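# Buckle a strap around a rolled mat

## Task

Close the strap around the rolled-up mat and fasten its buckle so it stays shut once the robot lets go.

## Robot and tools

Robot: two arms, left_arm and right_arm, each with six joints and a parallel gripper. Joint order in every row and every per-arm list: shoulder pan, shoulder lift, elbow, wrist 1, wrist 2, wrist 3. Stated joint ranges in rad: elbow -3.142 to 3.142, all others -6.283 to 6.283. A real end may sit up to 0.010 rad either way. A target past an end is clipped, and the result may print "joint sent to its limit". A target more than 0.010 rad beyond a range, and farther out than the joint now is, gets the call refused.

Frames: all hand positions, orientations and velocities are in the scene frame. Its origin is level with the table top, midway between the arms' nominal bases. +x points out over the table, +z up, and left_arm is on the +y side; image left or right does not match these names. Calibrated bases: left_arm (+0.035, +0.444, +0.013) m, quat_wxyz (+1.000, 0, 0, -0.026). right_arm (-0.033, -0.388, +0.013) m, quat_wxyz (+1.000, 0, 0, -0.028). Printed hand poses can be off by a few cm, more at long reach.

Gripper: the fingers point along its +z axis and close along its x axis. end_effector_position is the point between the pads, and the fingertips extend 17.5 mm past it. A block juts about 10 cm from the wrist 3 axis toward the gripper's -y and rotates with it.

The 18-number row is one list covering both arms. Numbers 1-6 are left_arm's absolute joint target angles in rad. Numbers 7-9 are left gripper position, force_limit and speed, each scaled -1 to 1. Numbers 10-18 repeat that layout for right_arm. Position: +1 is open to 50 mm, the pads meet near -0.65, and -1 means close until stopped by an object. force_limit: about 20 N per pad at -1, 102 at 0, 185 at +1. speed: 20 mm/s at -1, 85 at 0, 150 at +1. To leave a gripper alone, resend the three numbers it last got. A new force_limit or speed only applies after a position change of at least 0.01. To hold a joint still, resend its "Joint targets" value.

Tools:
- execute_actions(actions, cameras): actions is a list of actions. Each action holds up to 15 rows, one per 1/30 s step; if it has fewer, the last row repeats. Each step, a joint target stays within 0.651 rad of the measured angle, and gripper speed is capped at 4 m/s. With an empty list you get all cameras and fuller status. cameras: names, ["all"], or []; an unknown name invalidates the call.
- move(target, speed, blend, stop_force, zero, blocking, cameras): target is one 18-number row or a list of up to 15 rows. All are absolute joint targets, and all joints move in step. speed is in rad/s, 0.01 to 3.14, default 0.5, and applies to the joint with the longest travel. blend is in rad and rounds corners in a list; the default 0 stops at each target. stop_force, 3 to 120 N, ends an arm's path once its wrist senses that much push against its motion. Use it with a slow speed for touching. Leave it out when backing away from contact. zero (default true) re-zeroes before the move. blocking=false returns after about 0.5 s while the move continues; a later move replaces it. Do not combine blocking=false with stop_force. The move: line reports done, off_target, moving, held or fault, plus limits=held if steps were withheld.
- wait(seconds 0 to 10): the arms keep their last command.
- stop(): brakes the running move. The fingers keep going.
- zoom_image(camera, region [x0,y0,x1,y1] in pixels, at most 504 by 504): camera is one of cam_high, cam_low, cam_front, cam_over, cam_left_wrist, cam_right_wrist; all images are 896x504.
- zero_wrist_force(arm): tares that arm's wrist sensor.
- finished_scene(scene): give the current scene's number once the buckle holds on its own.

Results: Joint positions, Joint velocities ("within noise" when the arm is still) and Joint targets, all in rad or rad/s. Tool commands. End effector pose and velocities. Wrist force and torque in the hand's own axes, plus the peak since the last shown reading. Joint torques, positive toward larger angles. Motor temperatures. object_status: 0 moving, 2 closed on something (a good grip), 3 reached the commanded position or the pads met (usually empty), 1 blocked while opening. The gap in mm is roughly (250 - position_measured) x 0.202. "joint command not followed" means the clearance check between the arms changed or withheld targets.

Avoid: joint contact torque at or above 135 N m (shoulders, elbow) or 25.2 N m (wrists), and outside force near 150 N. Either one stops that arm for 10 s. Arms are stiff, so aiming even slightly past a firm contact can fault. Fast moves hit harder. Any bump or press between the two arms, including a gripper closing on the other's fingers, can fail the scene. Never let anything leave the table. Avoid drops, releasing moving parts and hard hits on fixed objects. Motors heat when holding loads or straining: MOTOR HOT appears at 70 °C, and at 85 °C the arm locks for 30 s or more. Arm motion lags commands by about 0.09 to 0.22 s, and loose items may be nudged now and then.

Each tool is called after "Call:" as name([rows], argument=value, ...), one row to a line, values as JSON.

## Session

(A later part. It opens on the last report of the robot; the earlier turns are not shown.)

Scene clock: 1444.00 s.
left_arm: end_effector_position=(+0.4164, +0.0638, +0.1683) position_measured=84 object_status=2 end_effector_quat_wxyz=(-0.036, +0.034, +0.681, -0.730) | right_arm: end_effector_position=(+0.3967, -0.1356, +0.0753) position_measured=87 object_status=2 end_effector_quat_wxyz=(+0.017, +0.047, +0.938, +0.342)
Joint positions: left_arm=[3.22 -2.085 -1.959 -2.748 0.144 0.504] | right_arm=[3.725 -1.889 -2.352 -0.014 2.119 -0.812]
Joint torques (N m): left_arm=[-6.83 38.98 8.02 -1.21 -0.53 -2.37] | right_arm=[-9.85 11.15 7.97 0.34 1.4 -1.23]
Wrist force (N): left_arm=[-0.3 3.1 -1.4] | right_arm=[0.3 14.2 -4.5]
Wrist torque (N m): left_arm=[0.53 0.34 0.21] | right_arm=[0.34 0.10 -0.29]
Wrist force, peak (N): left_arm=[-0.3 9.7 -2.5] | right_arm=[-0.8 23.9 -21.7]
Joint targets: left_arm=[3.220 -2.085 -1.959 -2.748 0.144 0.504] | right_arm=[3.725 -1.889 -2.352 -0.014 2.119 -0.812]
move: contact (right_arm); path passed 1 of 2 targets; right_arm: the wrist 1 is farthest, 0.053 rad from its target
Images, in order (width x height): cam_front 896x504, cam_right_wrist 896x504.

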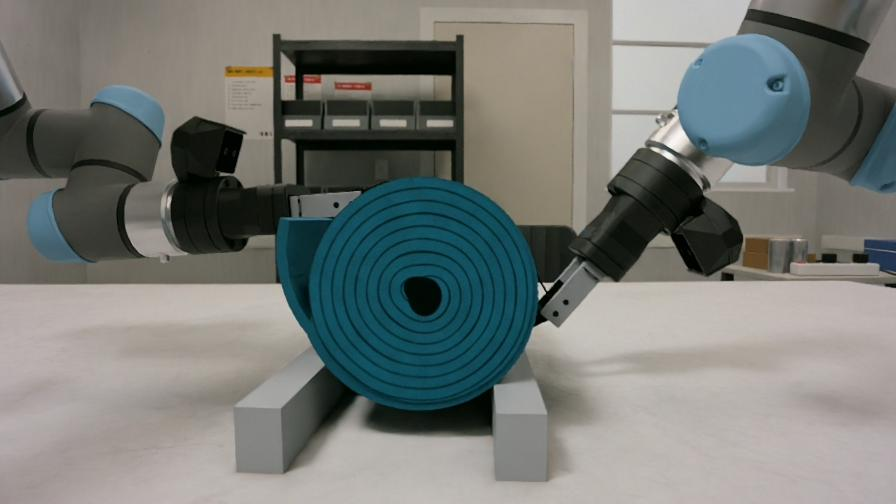

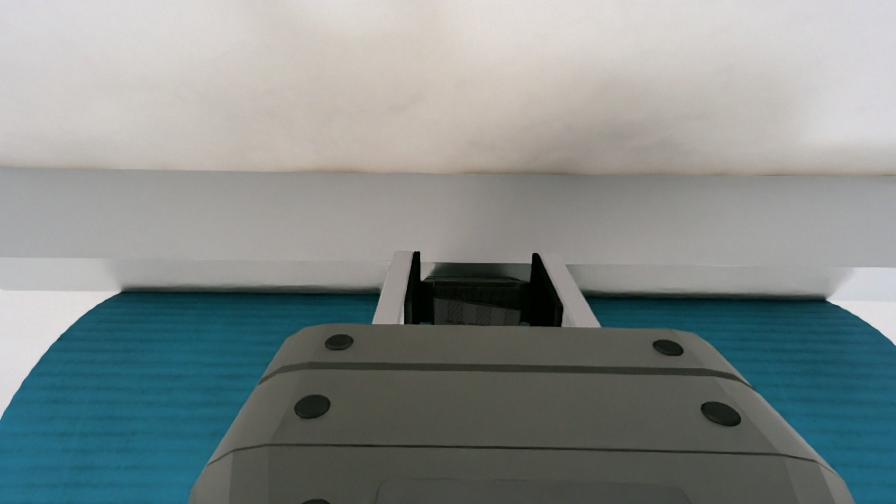

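Call:
move(target=[3.2198,-2.0852,-1.9593,-2.7477,0.1437,0.5043,-1,-0.4,-1,3.725,-1.889,-2.352,-0.014,2.119,-0.812,1,-1,-1], cameras=["all"])

Call:
zoom_image(camera="cam_front", region=[450, 170, 620, 390])

Scene clock: 1449.17 s.
left_arm: end_effector_position=(+0.4164, +0.0638, +0.1683) position_measured=84 object_status=2 end_effector_quat_wxyz=(-0.036, +0.034, +0.681, -0.730) | right_arm: end_effector_position=(+0.3964, -0.1358, +0.0750) position_measured=3 object_status=0 end_effector_quat_wxyz=(+0.017, +0.048, +0.938, +0.342)
Joint positions: left_arm=[3.22 -2.085 -1.959 -2.748 0.144 0.504] | right_arm=[3.725 -1.889 -2.352 -0.014 2.119 -0.812]
Joint torques (N m): left_arm=[-3.72 38.42 8.28 -2.17 3.21 -2.39] | right_arm=[5.31 37.14 19.44 4.97 3.66 1.09]
Wrist force (N): left_arm=[-0.1 4.9 -2.1] | right_arm=[-0.8 0.7 -0.5]
Wrist torque (N m): left_arm=[0.56 0.33 0.21] | right_arm=[0.12 0.20 -0.26]
Wrist force, peak (N): left_arm=[-0.2 6.7 -2.1] | right_arm=[0.3 14.7 -4.9]
Joint targets: left_arm=[3.220 -2.085 -1.959 -2.748 0.144 0.504] | right_arm=[3.725 -1.889 -2.352 -0.014 2.119 -0.812]
move: done

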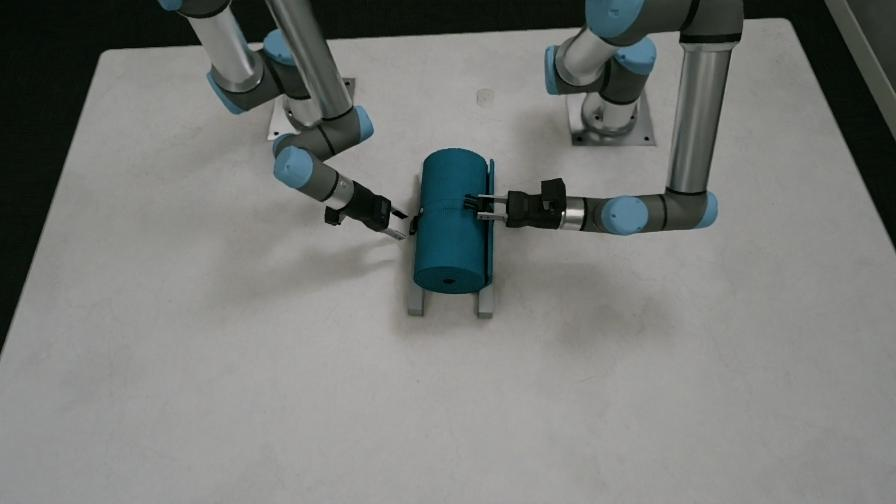

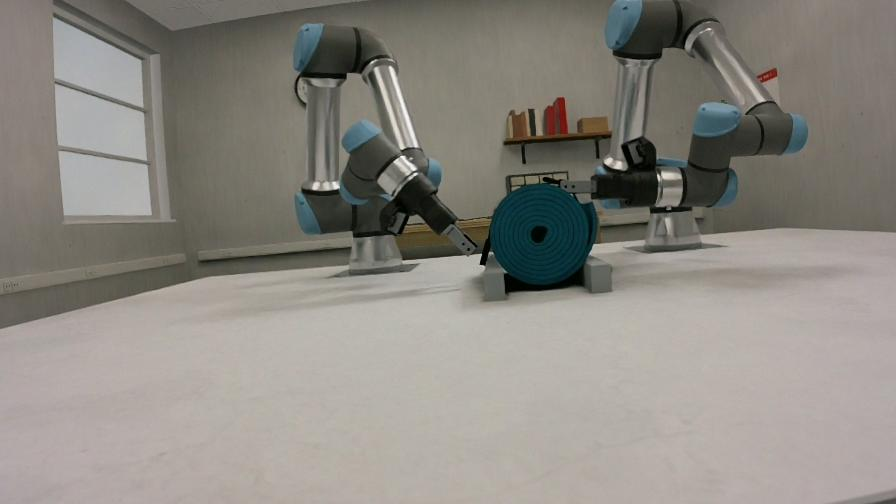

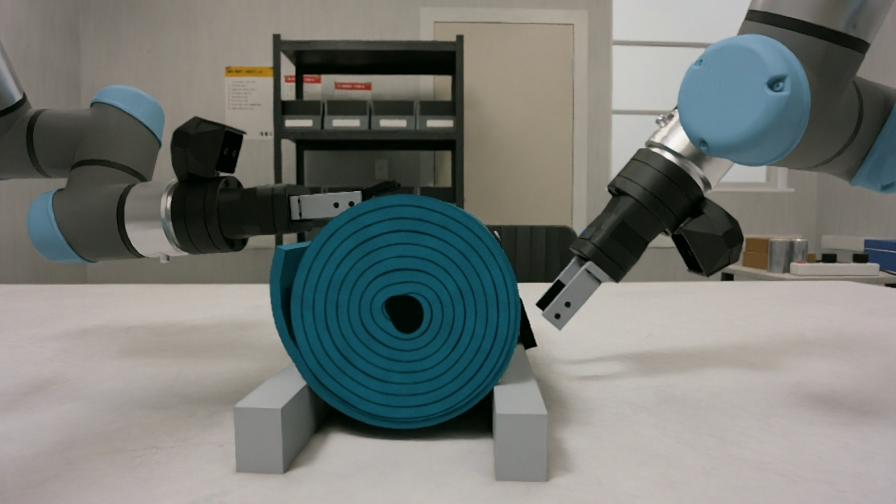

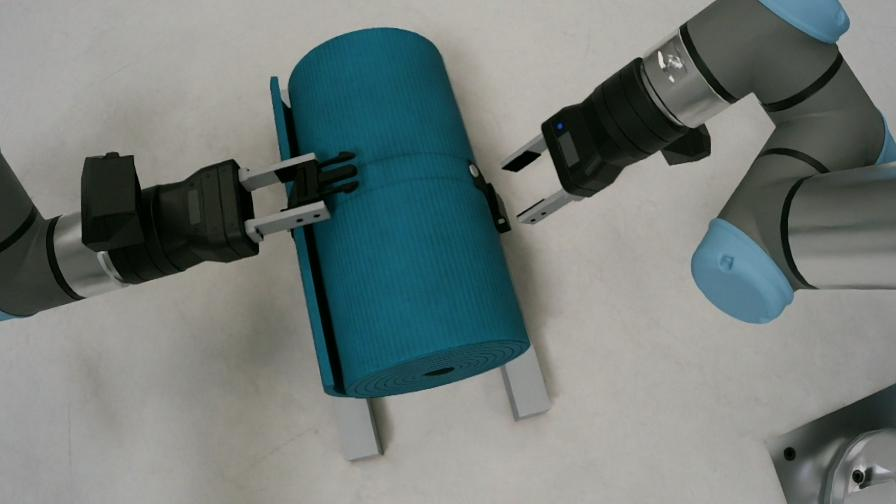

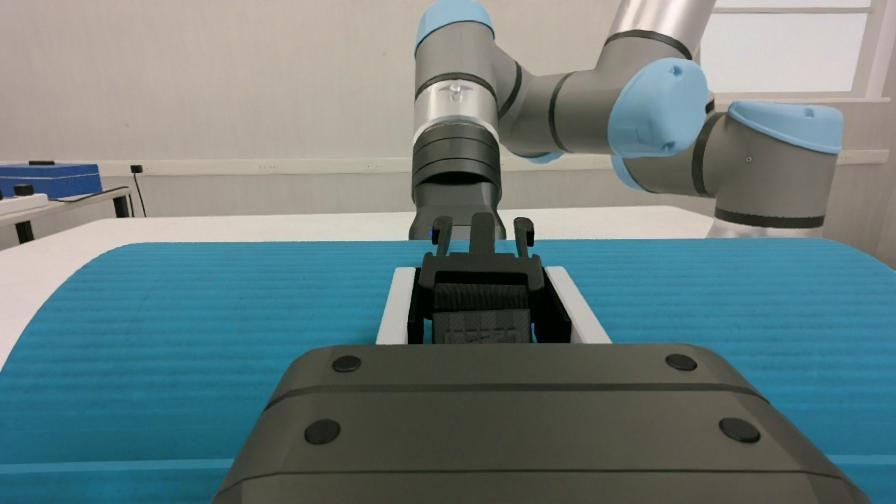

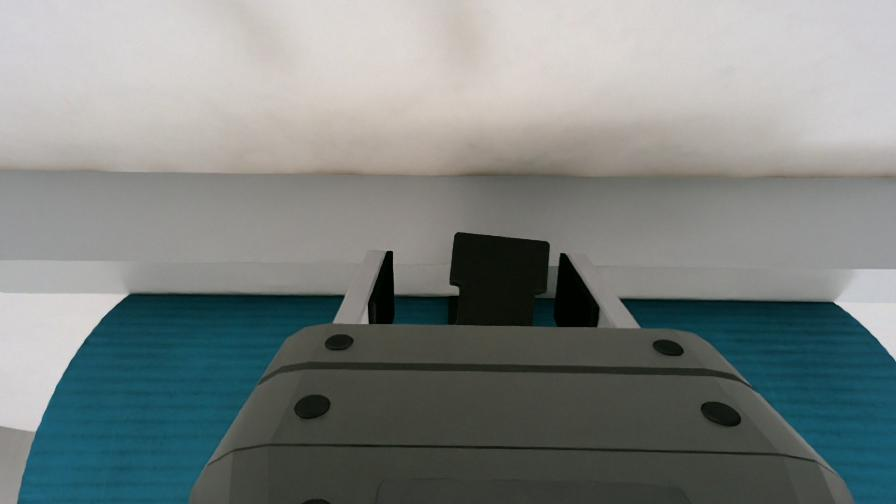

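Scaled by 2.291.

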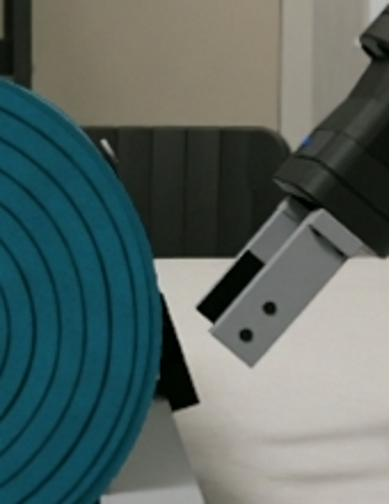

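Call:
execute_actions(actions=[], cameras=["cam_front","cam_over","cam_right_wrist","cam_high"])

Scene clock: 1478.87 s.
left_arm: end_effector_position=(+0.4164, +0.0638, +0.1683) position_measured=84 object_status=2 end_effector_quat_wxyz=(-0.036, +0.034, +0.681, -0.730) | right_arm: end_effector_position=(+0.3964, -0.1358, +0.0751) position_measured=3 object_status=3 end_effector_quat_wxyz=(+0.017, +0.048, +0.938, +0.342)
Joint positions: left_arm=[3.22 -2.085 -1.959 -2.748 0.144 0.504] | right_arm=[3.725 -1.889 -2.352 -0.014 2.119 -0.812]
Joint velocities: within noise
Joint torques (N m): left_arm=[-0.45 37.47 8.28 -3.76 3.1 -2.08] | right_arm=[5.31 36.8 21.01 4.92 3.42 1.02]
Motor temperatures (°C): left_arm=[27 31 29 33 35 33] | right_arm=[35 33 25 30 42 36]
Wrist force (N): left_arm=[-0.1 5.2 -2.0] | right_arm=[-0.6 0.9 -0.6]
Wrist torque (N m): left_arm=[0.57 0.33 0.22] | right_arm=[0.17 0.16 -0.26]
Wrist force, peak (N): left_arm=[-0.1 5.5 -2.1] | right_arm=[-0.9 1.0 -0.4]
Joint targets: left_arm=[3.220 -2.085 -1.959 -2.748 0.144 0.504] | right_arm=[3.725 -1.889 -2.352 -0.014 2.119 -0.812]
Tool commands: left_gripper/position=-1.0 left_gripper/force_limit=-0.4 left_gripper/speed=-1.0 right_gripper/position=+1.0 right_gripper/force_limit=-1.0 right_gripper/speed=-1.0
Images, in order (width x height): cam_high 896x504, cam_front 896x504, cam_over 896x504, cam_right_wrist 896x504.

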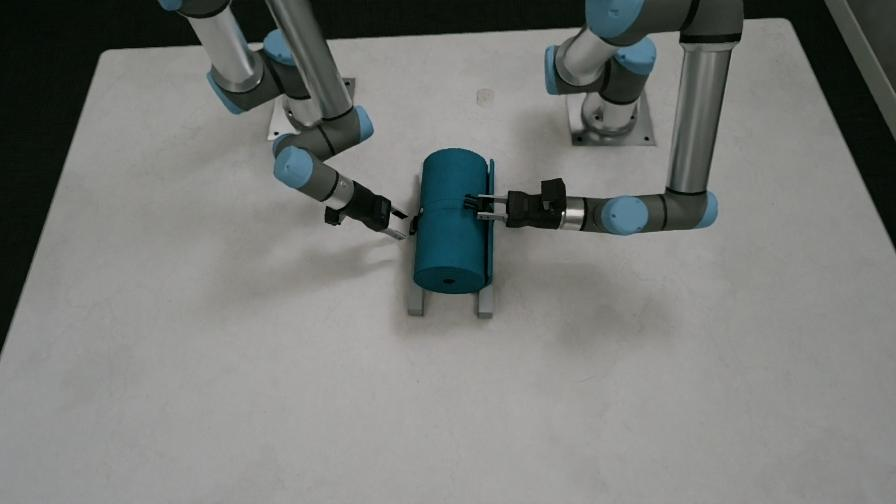

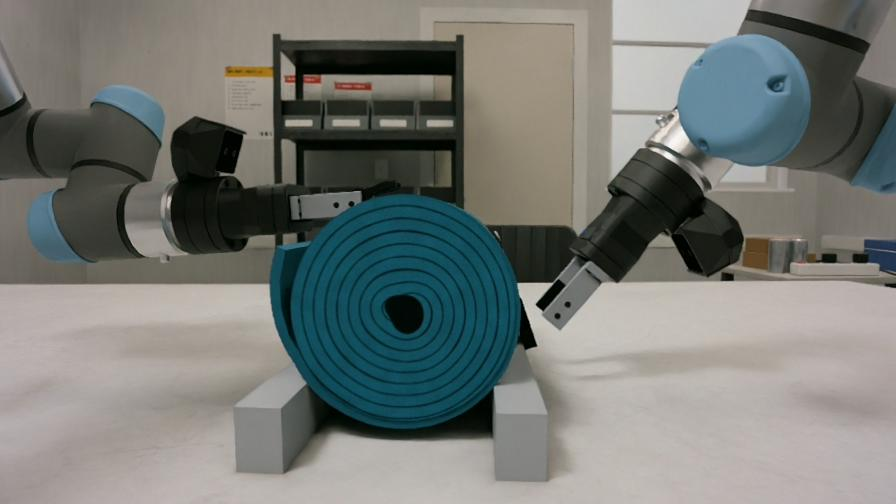

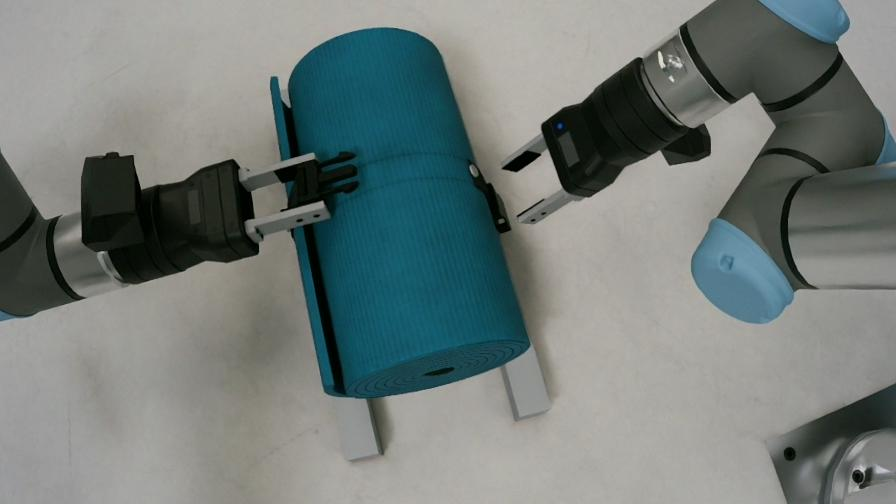

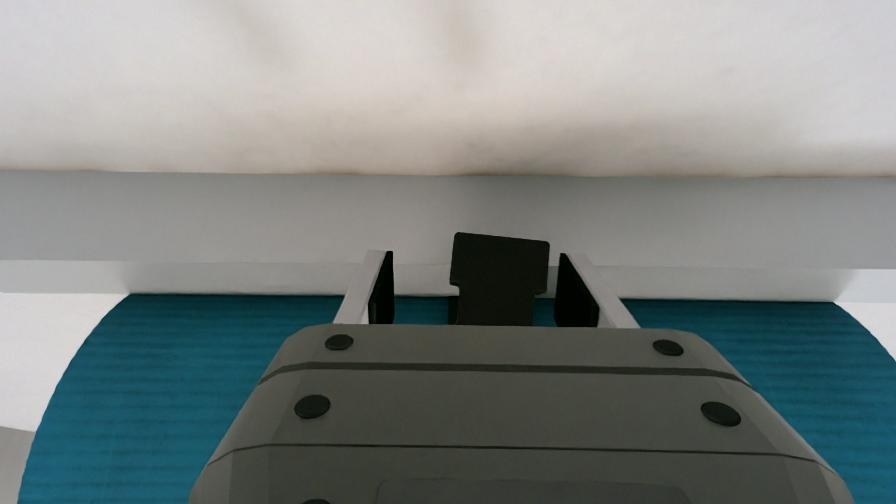

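Call:
zoom_image(camera="cam_over", region=[430, 130, 570, 260])

Call:
zoom_image(camera="cam_front", region=[450, 190, 640, 390])

Call:
zoom_image(camera="cam_right_wrist", region=[330, 200, 640, 340])

Scaled by 3.600.

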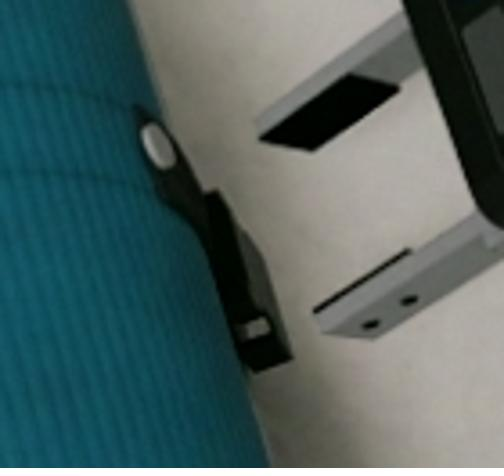

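Scaled by 2.520.

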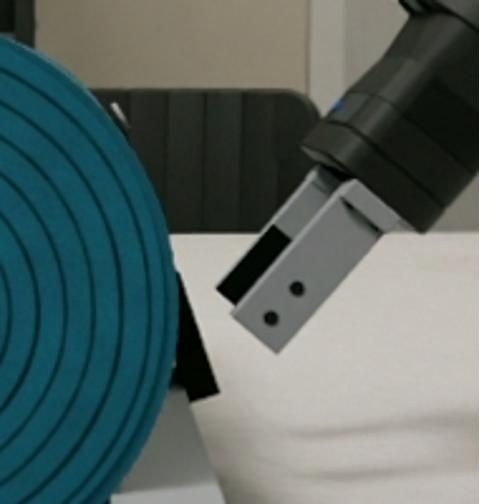

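Scaled by 1.626.

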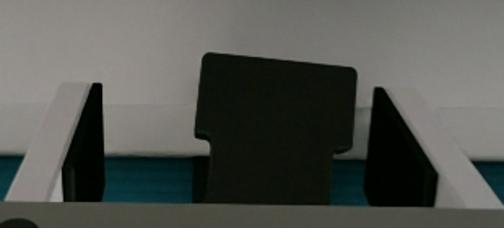

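Call:
move([
  [3.2198,-2.0852,-1.9593,-2.7477,0.1437,0.5043,-1,-0.4,-1,3.7132,-1.8844,-2.3591,-0.0175,2.1237,-0.8255,1,-1,-1],
  [3.2198,-2.0852,-1.9593,-2.7477,0.1437,0.5043,-1,-0.4,-1,3.7157,-1.7358,-2.3169,-0.2070,2.1227,-0.8226,1,-1,-1],
], cameras=["cam_right_wrist","cam_front"])

Call:
zoom_image(camera="cam_right_wrist", region=[330, 120, 640, 330])

Call:
zoom_image(camera="cam_front", region=[460, 210, 580, 370])

Scene clock: 1512.60 s.
left_arm: end_effector_position=(+0.4164, +0.0638, +0.1683) position_measured=84 object_status=2 end_effector_quat_wxyz=(-0.036, +0.034, +0.681, -0.730) | right_arm: end_effector_position=(+0.3968, -0.1399, +0.1297) position_measured=3 object_status=3 end_effector_quat_wxyz=(+0.017, +0.047, +0.938, +0.342)
Joint positions: left_arm=[3.22 -2.085 -1.959 -2.748 0.144 0.504] | right_arm=[3.716 -1.736 -2.317 -0.207 2.123 -0.823]
Joint torques (N m): left_arm=[3.68 38.63 8.31 -3.57 3.17 -2.19] | right_arm=[2.14 29.56 6.72 2.43 -1.22 0.17]
Wrist force (N): left_arm=[0.1 5.0 -2.0] | right_arm=[-0.6 0.9 -0.4]
Wrist torque (N m): left_arm=[0.57 0.30 0.21] | right_arm=[0.16 0.14 -0.26]
Wrist force, peak (N): left_arm=[-0.1 5.5 -1.9] | right_arm=[-0.6 2.6 -1.9]
Joint targets: left_arm=[3.220 -2.085 -1.959 -2.748 0.144 0.504] | right_arm=[3.716 -1.736 -2.317 -0.207 2.123 -0.823]
move: done
Images, in order (width x height): cam_front 896x504, cam_right_wrist 896x504.

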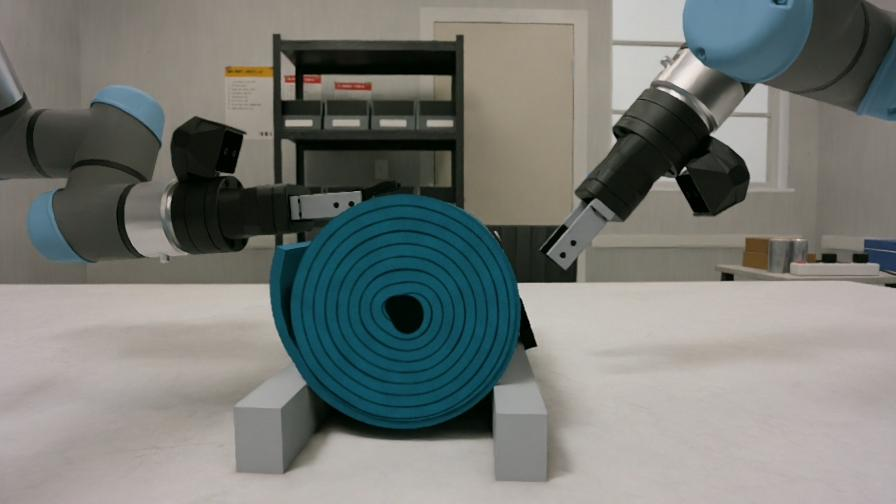

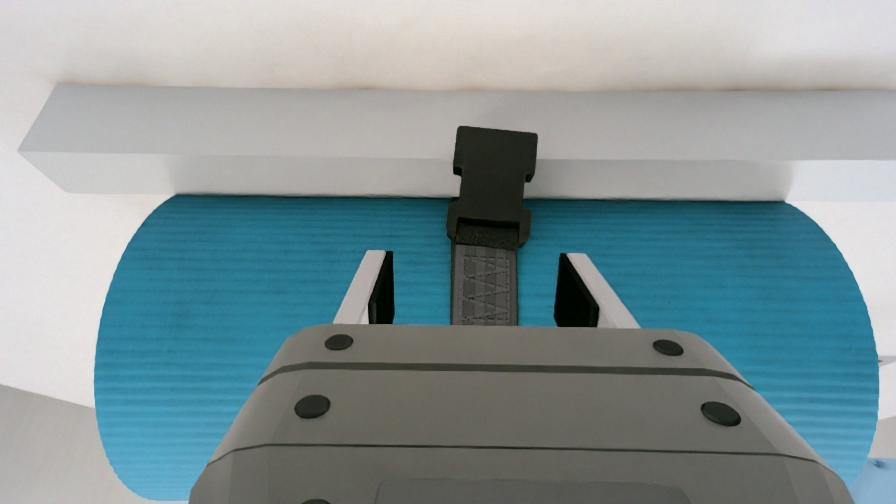

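Scaled by 1.626.

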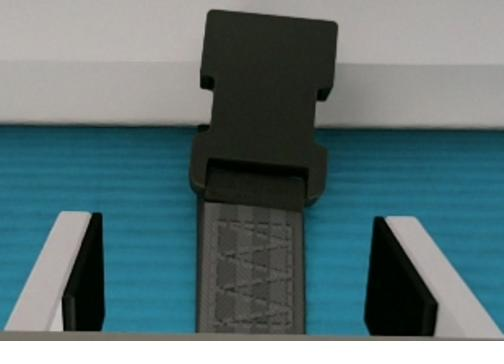

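Scaled by 3.150.

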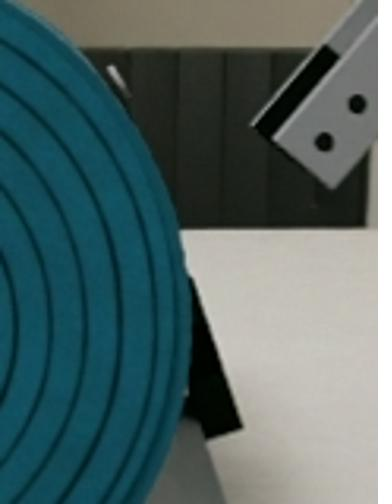

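Call:
move([
  [3.2198,-2.0852,-1.9593,-2.7477,0.1437,0.5043,-1,-0.4,-1,3.7159,-1.8392,-2.3875,-0.0327,2.1227,-0.8225,1,-1,-1],
], cameras=["cam_right_wrist","cam_front"])

Scene clock: 1551.23 s.
left_arm: end_effector_position=(+0.4164, +0.0638, +0.1683) position_measured=84 object_status=2 end_effector_quat_wxyz=(-0.036, +0.034, +0.681, -0.730) | right_arm: end_effector_position=(+0.3842, -0.1470, +0.0834) position_measured=3 object_status=3 end_effector_quat_wxyz=(+0.017, +0.047, +0.938, +0.342)
Joint positions: left_arm=[3.22 -2.085 -1.959 -2.748 0.144 0.504] | right_arm=[3.716 -1.839 -2.388 -0.033 2.123 -0.823]
Joint torques (N m): left_arm=[5.25 37.36 9.92 -3.67 3.11 -2.08] | right_arm=[6.46 26.84 19.75 4.96 3.25 1.47]
Wrist force (N): left_arm=[0.0 5.2 -2.1] | right_arm=[-0.8 1.0 -0.3]
Wrist torque (N m): left_arm=[0.57 0.32 0.22] | right_arm=[0.17 0.20 -0.28]
Wrist force, peak (N): left_arm=[-0.2 5.4 -2.2] | right_arm=[-1.3 2.6 -1.6]
Joint targets: left_arm=[3.220 -2.085 -1.959 -2.748 0.144 0.504] | right_arm=[3.716 -1.839 -2.387 -0.033 2.123 -0.823]
move: done
Images, in order (width x height): cam_front 896x504, cam_right_wrist 896x504.

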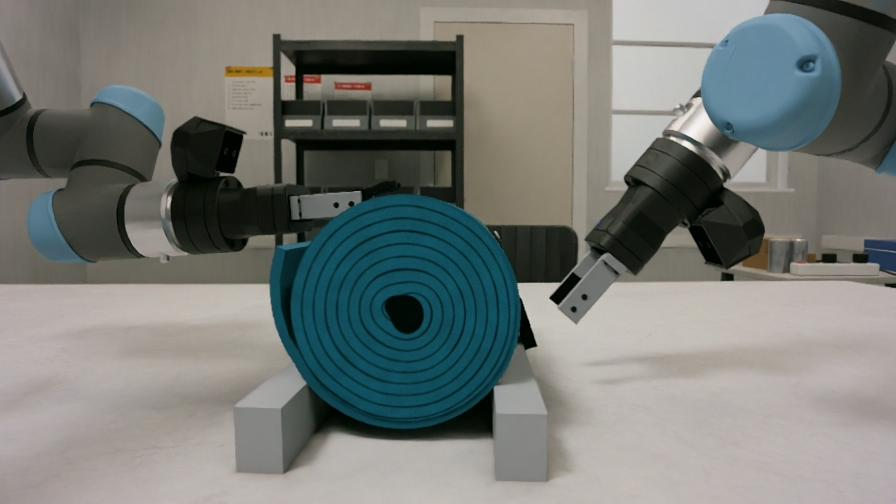

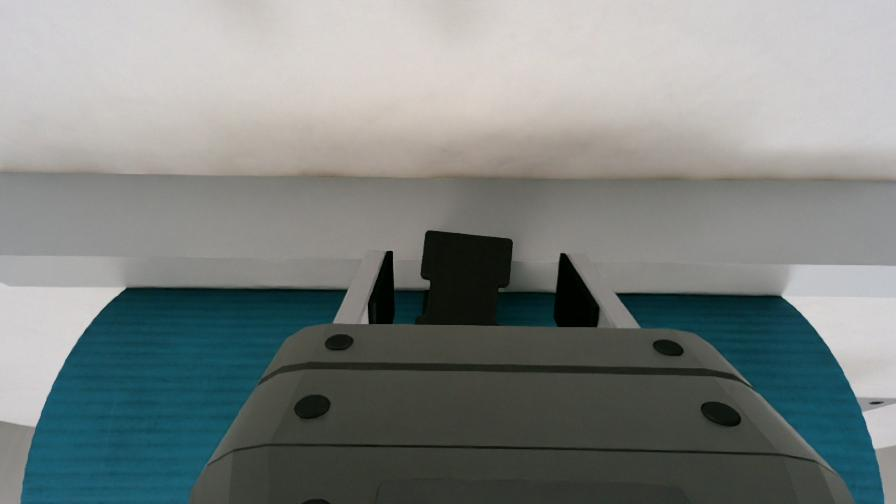

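Call:
move([
  [3.2198,-2.0852,-1.9593,-2.7477,0.1437,0.5043,-1,-0.4,-1,3.7686,-1.9559,-2.3754,0.1000,2.0989,-0.7678,1,-1,-1],
], stop_force=5, speed=0.05, cameras=["cam_right_wrist","cam_front","cam_over"])

Call:
zoom_image(camera="cam_front", region=[460, 210, 640, 370])

Call:
zoom_image(camera="cam_right_wrist", region=[330, 200, 640, 340])

Scene clock: 1561.13 s.
left_arm: end_effector_position=(+0.4164, +0.0638, +0.1683) position_measured=84 object_status=2 end_effector_quat_wxyz=(-0.036, +0.034, +0.681, -0.730) | right_arm: end_effector_position=(+0.3869, -0.1214, +0.0528) position_measured=3 object_status=3 end_effector_quat_wxyz=(+0.017, +0.047, +0.938, +0.342)
Joint positions: left_arm=[3.22 -2.085 -1.959 -2.748 0.144 0.504] | right_arm=[3.769 -1.956 -2.375 0.1 2.099 -0.768]
Joint torques (N m): left_arm=[5.38 35.08 9.84 -3.62 3.08 -1.81] | right_arm=[-6.96 38.2 7.86 2.36 3.34 -0.84]
Wrist force (N): left_arm=[-0.1 4.9 -2.1] | right_arm=[-0.7 0.9 -0.6]
Wrist torque (N m): left_arm=[0.55 0.33 0.22] | right_arm=[0.16 0.17 -0.26]
Wrist force, peak (N): left_arm=[-0.1 5.5 -2.0] | right_arm=[-0.8 1.2 -0.5]
Joint targets: left_arm=[3.220 -2.085 -1.959 -2.748 0.144 0.504] | right_arm=[3.769 -1.956 -2.375 0.100 2.099 -0.768]
move: done
Images, in order (width x height): cam_front 896x504, cam_over 896x504, cam_right_wrist 896x504.

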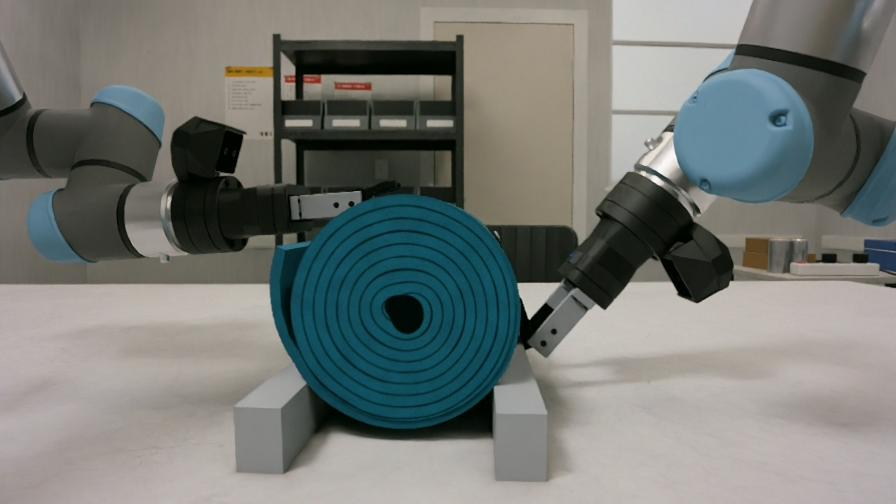

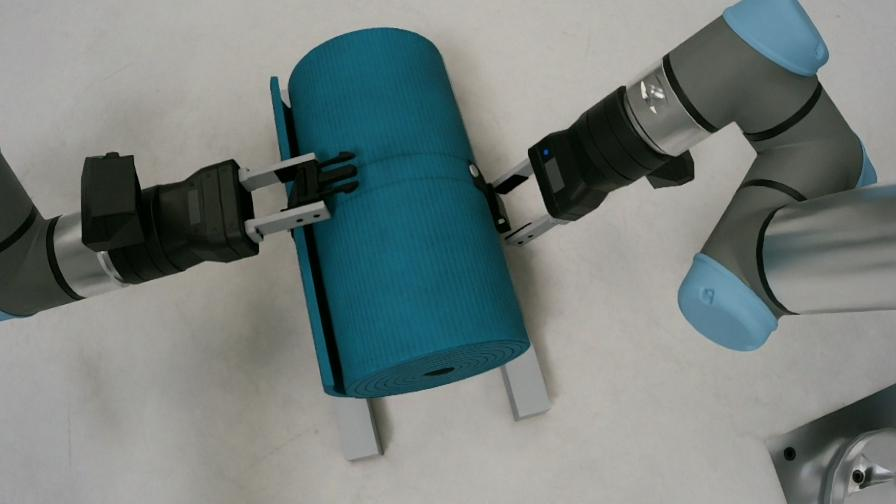

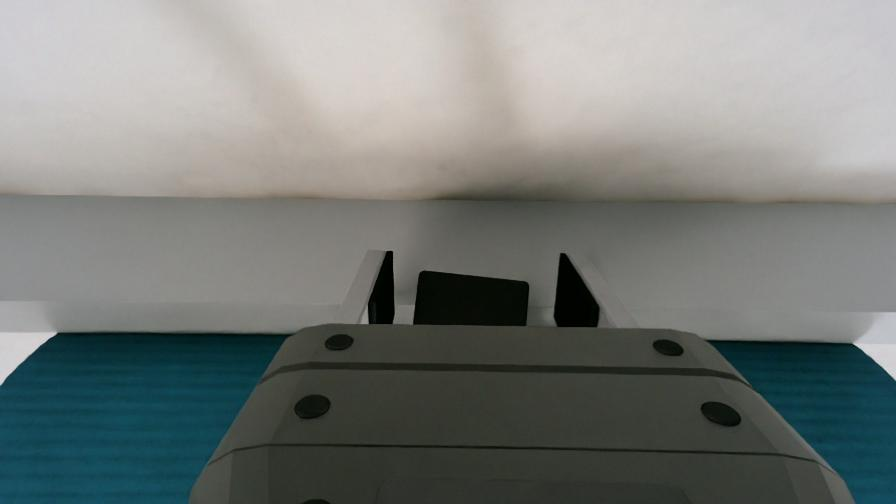

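Scaled by 2.800.

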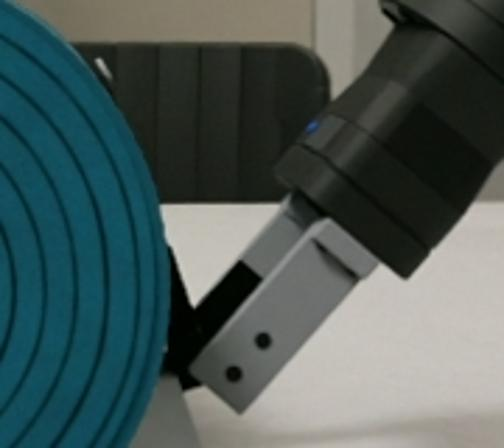

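Scaled by 1.626.

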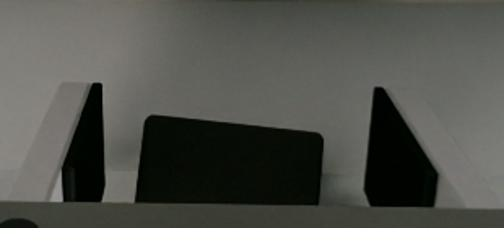

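Call:
move([
  [3.2198,-2.0852,-1.9593,-2.7477,0.1437,0.5043,-1,-0.4,-1,3.7686,-1.9559,-2.3754,0.1000,2.0989,-0.7678,-1,-1,-1],
], cameras=["cam_right_wrist","cam_front","cam_over"])

Call:
zoom_image(camera="cam_front", region=[460, 210, 640, 370])

Scene clock: 1570.97 s.
left_arm: end_effector_position=(+0.4164, +0.0638, +0.1683) position_measured=84 object_status=2 end_effector_quat_wxyz=(-0.036, +0.034, +0.681, -0.730) | right_arm: end_effector_position=(+0.3868, -0.1214, +0.0527) position_measured=80 object_status=2 end_effector_quat_wxyz=(+0.017, +0.047, +0.938, +0.342)
Joint positions: left_arm=[3.22 -2.085 -1.959 -2.748 0.144 0.504] | right_arm=[3.769 -1.956 -2.375 0.1 2.099 -0.768]
Joint torques (N m): left_arm=[5.96 34.54 9.91 -3.82 3.02 -1.65] | right_arm=[-7.31 37.66 3.42 2.6 3.38 -0.78]
Wrist force (N): left_arm=[-0.1 5.1 -2.2] | right_arm=[-0.9 1.0 -0.5]
Wrist torque (N m): left_arm=[0.58 0.34 0.22] | right_arm=[0.19 0.20 -0.26]
Wrist force, peak (N): left_arm=[-0.1 5.5 -2.1] | right_arm=[-0.9 1.1 -0.7]
Joint targets: left_arm=[3.220 -2.085 -1.959 -2.748 0.144 0.504] | right_arm=[3.769 -1.956 -2.375 0.100 2.099 -0.768]
move: done
Images, in order (width x height): cam_front 896x504, cam_over 896x504, cam_right_wrist 896x504.

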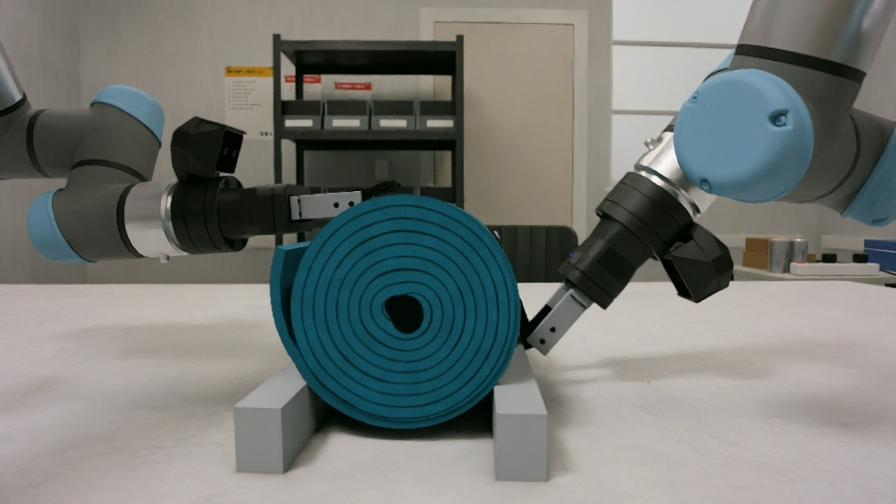

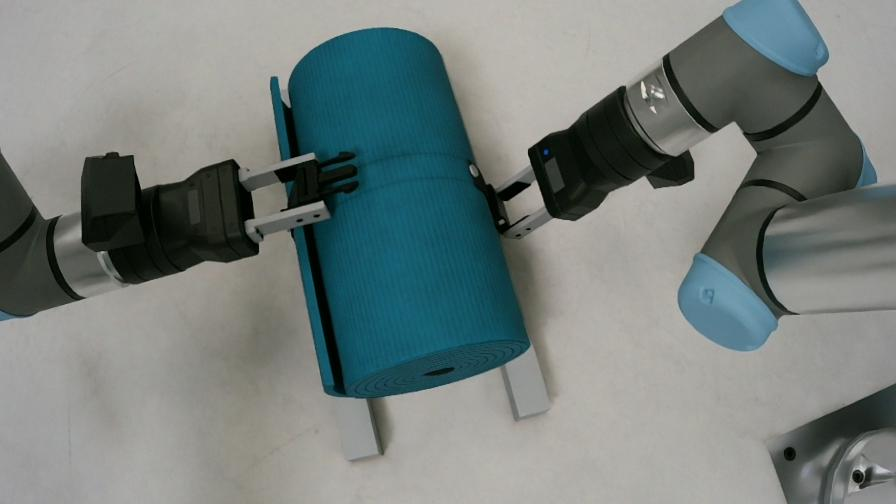

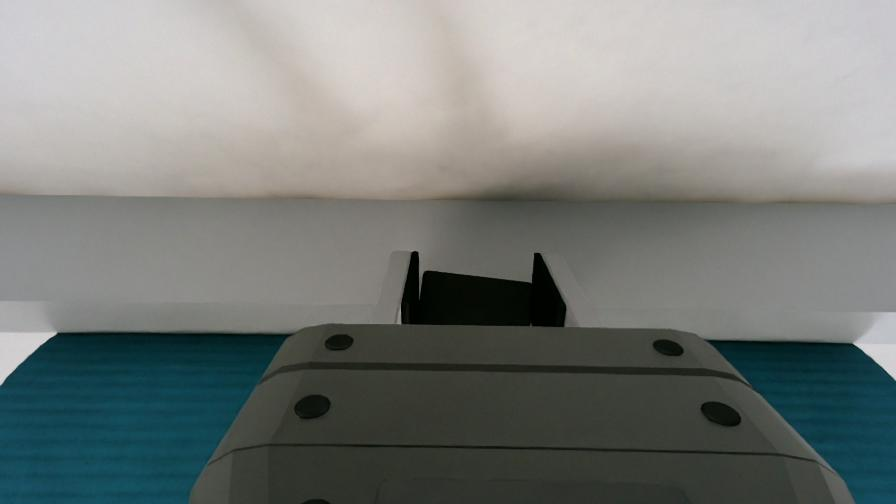

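Scaled by 2.800.

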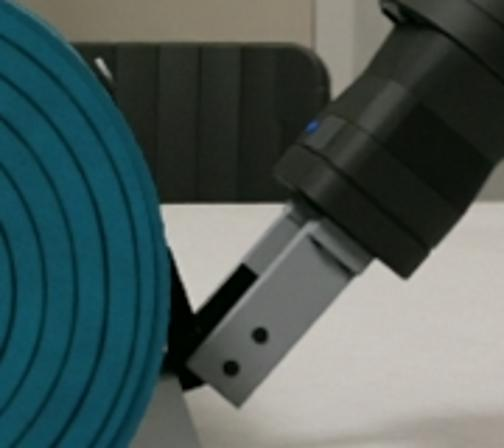

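Call:
move([
  [3.2198,-2.0852,-1.9593,-2.7477,0.1437,0.5043,-1,-0.4,-1,3.7686,-1.9559,-2.3754,0.1000,2.0989,-0.7678,0.9,-1,-1],
  [3.2198,-2.0852,-1.9593,-2.7477,0.1437,0.5043,-1,-0.4,-1,3.7448,-1.9584,-2.3399,0.0056,2.1528,-0.7430,0.9,-1,-1],
], speed=0.1, cameras=["cam_right_wrist"])

Call:
zoom_image(camera="cam_right_wrist", region=[330, 200, 640, 340])

Scene clock: 1592.47 s.
left_arm: end_effector_position=(+0.4164, +0.0638, +0.1683) position_measured=84 object_status=2 end_effector_quat_wxyz=(-0.036, +0.034, +0.681, -0.730) | right_arm: end_effector_position=(+0.3872, -0.1212, +0.0527) position_measured=18 object_status=3 end_effector_quat_wxyz=(-0.024, +0.072, +0.936, +0.344)
Joint positions: left_arm=[3.22 -2.085 -1.959 -2.748 0.144 0.504] | right_arm=[3.745 -1.958 -2.34 0.006 2.153 -0.743]
Joint torques (N m): left_arm=[6.05 33.89 9.54 -3.52 2.97 -1.61] | right_arm=[5.27 20.94 1.64 5.11 -1.57 -0.84]
Wrist force (N): left_arm=[-0.2 4.9 -2.1] | right_arm=[-0.5 0.9 -0.6]
Wrist torque (N m): left_arm=[0.53 0.34 0.22] | right_arm=[0.15 0.16 -0.32]
Wrist force, peak (N): left_arm=[0.0 5.4 -2.0] | right_arm=[-0.9 1.2 -0.5]
Joint targets: left_arm=[3.220 -2.085 -1.959 -2.748 0.144 0.504] | right_arm=[3.745 -1.958 -2.340 0.006 2.153 -0.743]
move: done
Images, in order (width x height): cam_right_wrist 896x504.

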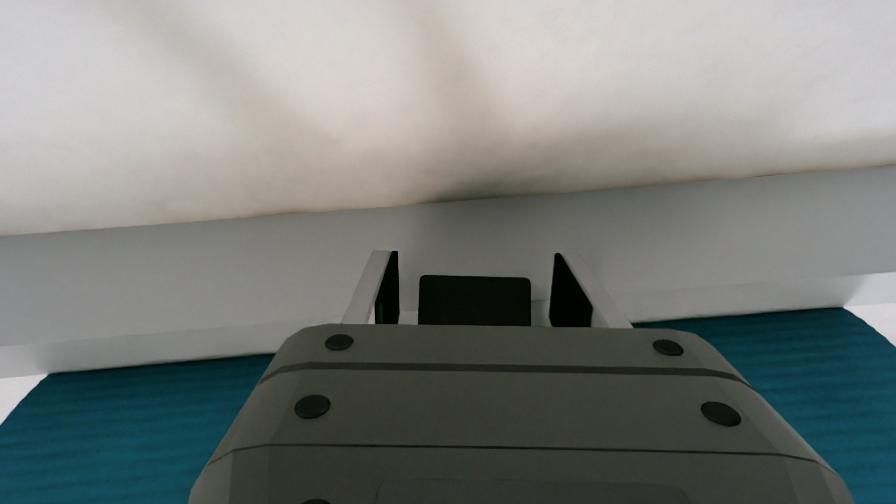

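Scaled by 1.626.

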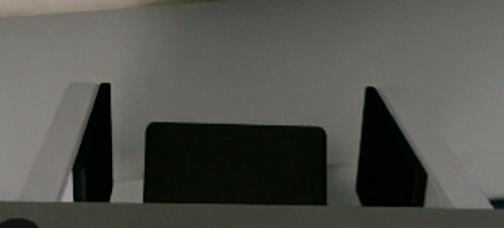

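Call:
move([
  [3.2198,-2.0852,-1.9593,-2.7477,0.1437,0.5043,-1,-0.4,-1,3.7448,-1.9584,-2.3399,0.0056,2.1528,-0.7430,-1,-1,-1],
], cameras=["cam_right_wrist"])

Call:
zoom_image(camera="cam_right_wrist", region=[330, 200, 640, 340])

Scene clock: 1598.03 s.
left_arm: end_effector_position=(+0.4164, +0.0638, +0.1683) position_measured=84 object_status=2 end_effector_quat_wxyz=(-0.036, +0.034, +0.681, -0.730) | right_arm: end_effector_position=(+0.3871, -0.1213, +0.0526) position_measured=84 object_status=0 end_effector_quat_wxyz=(-0.024, +0.072, +0.936, +0.344)
Joint positions: left_arm=[3.22 -2.085 -1.959 -2.748 0.144 0.504] | right_arm=[3.745 -1.958 -2.34 0.006 2.153 -0.743]
Joint torques (N m): left_arm=[5.14 33.06 9.89 -3.85 3.04 -1.3] | right_arm=[6.07 37.15 1.44 2.41 -1.49 -0.87]
Wrist force (N): left_arm=[-0.2 4.8 -2.2] | right_arm=[-0.7 0.6 -0.7]
Wrist torque (N m): left_arm=[0.53 0.35 0.21] | right_arm=[0.11 0.18 -0.32]
Wrist force, peak (N): left_arm=[-0.2 5.5 -2.0] | right_arm=[-0.7 0.9 -0.6]
Joint targets: left_arm=[3.220 -2.085 -1.959 -2.748 0.144 0.504] | right_arm=[3.745 -1.958 -2.340 0.006 2.153 -0.743]
move: done
Images, in order (width x height): cam_right_wrist 896x504.

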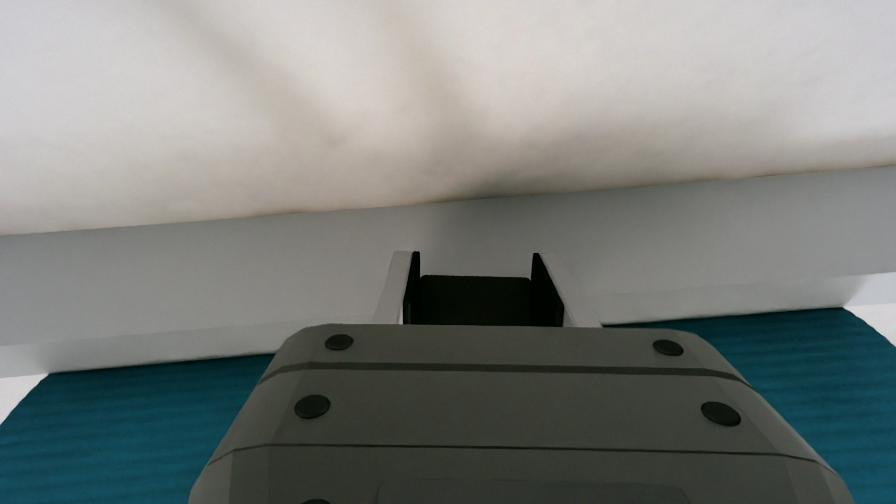

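Scaled by 1.626.

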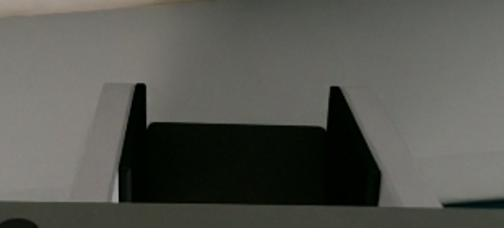

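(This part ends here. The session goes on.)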